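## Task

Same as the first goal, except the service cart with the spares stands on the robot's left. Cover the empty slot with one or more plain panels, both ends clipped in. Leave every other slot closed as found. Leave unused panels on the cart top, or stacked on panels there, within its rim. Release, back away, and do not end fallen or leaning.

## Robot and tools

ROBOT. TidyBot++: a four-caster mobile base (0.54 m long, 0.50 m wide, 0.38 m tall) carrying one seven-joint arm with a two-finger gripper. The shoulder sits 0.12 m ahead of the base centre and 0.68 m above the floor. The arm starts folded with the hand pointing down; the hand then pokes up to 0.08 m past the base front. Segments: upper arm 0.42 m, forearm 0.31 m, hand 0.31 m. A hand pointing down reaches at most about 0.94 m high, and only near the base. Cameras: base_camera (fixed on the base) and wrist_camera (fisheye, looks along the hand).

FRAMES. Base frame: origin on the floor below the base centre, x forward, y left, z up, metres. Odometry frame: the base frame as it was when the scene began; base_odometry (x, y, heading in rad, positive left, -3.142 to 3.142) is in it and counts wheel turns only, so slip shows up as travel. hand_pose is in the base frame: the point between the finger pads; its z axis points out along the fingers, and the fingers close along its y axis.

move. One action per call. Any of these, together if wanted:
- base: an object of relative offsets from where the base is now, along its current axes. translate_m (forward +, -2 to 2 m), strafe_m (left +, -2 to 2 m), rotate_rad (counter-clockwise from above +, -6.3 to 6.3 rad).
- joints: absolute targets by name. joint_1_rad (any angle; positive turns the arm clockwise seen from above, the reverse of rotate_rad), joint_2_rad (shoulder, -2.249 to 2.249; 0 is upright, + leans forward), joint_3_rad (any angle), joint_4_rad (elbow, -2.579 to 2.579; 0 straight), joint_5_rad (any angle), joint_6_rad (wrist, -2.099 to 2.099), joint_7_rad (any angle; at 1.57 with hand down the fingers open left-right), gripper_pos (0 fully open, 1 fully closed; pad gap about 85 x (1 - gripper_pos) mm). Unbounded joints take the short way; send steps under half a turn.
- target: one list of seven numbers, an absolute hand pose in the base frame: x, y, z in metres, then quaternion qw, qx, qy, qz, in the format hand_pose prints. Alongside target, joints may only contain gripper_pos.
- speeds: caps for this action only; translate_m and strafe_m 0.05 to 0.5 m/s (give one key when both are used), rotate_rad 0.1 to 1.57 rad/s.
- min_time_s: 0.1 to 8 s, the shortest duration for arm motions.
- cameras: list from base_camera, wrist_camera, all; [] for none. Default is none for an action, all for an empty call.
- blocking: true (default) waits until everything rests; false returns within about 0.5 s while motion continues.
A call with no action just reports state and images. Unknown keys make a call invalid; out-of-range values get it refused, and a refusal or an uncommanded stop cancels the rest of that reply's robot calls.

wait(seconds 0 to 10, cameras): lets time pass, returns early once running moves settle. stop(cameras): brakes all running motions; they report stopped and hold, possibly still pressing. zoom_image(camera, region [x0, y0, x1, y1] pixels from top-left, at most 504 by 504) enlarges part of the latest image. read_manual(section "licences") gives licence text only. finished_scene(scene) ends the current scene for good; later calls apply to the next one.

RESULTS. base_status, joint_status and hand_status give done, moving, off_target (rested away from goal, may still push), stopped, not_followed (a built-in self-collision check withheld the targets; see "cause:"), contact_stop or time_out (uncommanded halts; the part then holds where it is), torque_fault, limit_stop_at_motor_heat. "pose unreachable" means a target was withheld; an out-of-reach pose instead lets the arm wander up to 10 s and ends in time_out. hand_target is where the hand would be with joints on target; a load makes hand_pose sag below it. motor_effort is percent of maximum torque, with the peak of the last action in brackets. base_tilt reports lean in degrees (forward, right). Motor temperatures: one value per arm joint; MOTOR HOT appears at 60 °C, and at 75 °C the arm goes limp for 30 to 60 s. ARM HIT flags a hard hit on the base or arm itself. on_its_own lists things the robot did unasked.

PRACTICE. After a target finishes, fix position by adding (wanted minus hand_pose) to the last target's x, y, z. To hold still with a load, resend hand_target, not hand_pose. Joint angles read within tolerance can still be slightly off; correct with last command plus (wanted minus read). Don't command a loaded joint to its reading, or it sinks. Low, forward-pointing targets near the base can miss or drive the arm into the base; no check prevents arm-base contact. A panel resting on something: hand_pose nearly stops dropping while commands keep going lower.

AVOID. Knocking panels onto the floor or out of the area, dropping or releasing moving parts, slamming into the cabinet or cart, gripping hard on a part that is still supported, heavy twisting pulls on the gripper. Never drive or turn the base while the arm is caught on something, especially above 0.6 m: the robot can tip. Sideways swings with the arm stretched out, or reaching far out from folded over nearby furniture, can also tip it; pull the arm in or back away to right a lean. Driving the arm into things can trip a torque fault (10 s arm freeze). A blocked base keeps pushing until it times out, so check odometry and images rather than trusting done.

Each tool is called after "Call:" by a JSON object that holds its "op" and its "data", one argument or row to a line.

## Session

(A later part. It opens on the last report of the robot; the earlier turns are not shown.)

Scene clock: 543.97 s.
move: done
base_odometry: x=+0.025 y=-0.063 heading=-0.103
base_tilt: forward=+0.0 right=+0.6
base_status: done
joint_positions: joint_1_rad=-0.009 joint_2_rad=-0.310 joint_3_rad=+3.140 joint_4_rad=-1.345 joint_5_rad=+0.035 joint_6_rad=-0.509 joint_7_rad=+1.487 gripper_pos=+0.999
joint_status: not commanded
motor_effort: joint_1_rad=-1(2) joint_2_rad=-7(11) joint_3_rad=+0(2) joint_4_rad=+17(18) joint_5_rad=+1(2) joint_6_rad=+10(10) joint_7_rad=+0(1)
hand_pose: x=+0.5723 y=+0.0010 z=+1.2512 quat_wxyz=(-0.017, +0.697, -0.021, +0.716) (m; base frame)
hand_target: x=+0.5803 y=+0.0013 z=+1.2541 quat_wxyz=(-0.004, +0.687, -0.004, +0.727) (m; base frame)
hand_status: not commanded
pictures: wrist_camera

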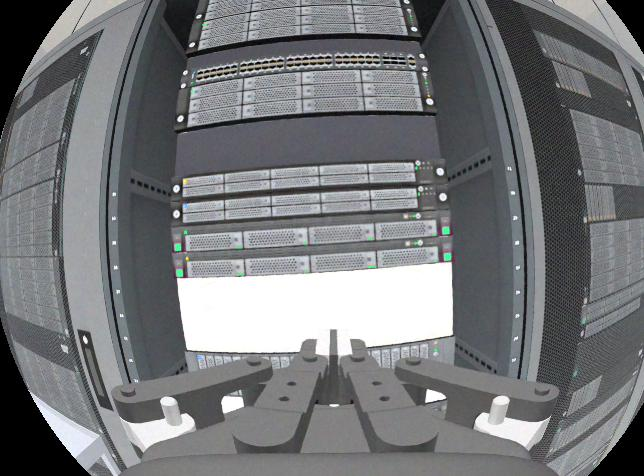

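Call:
{"op": "zoom_image", "data": {
  "camera": "wrist_camera",
  "region": [165, 250, 245, 340]
}}

Call:
{"op": "zoom_image", "data": {
  "camera": "wrist_camera",
  "region": [400, 240, 480, 350]
}}

Scaled by 5.600.

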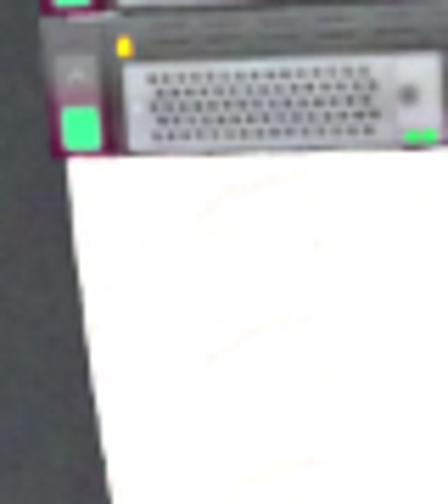

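Scaled by 4.582.

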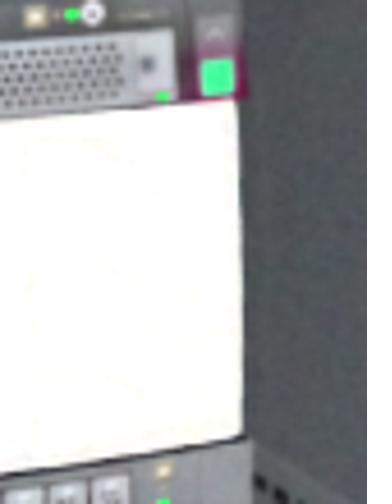

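Call:
{"op": "finished_scene", "data": {
  "scene": 2
}}

The scene is finished: the task was done.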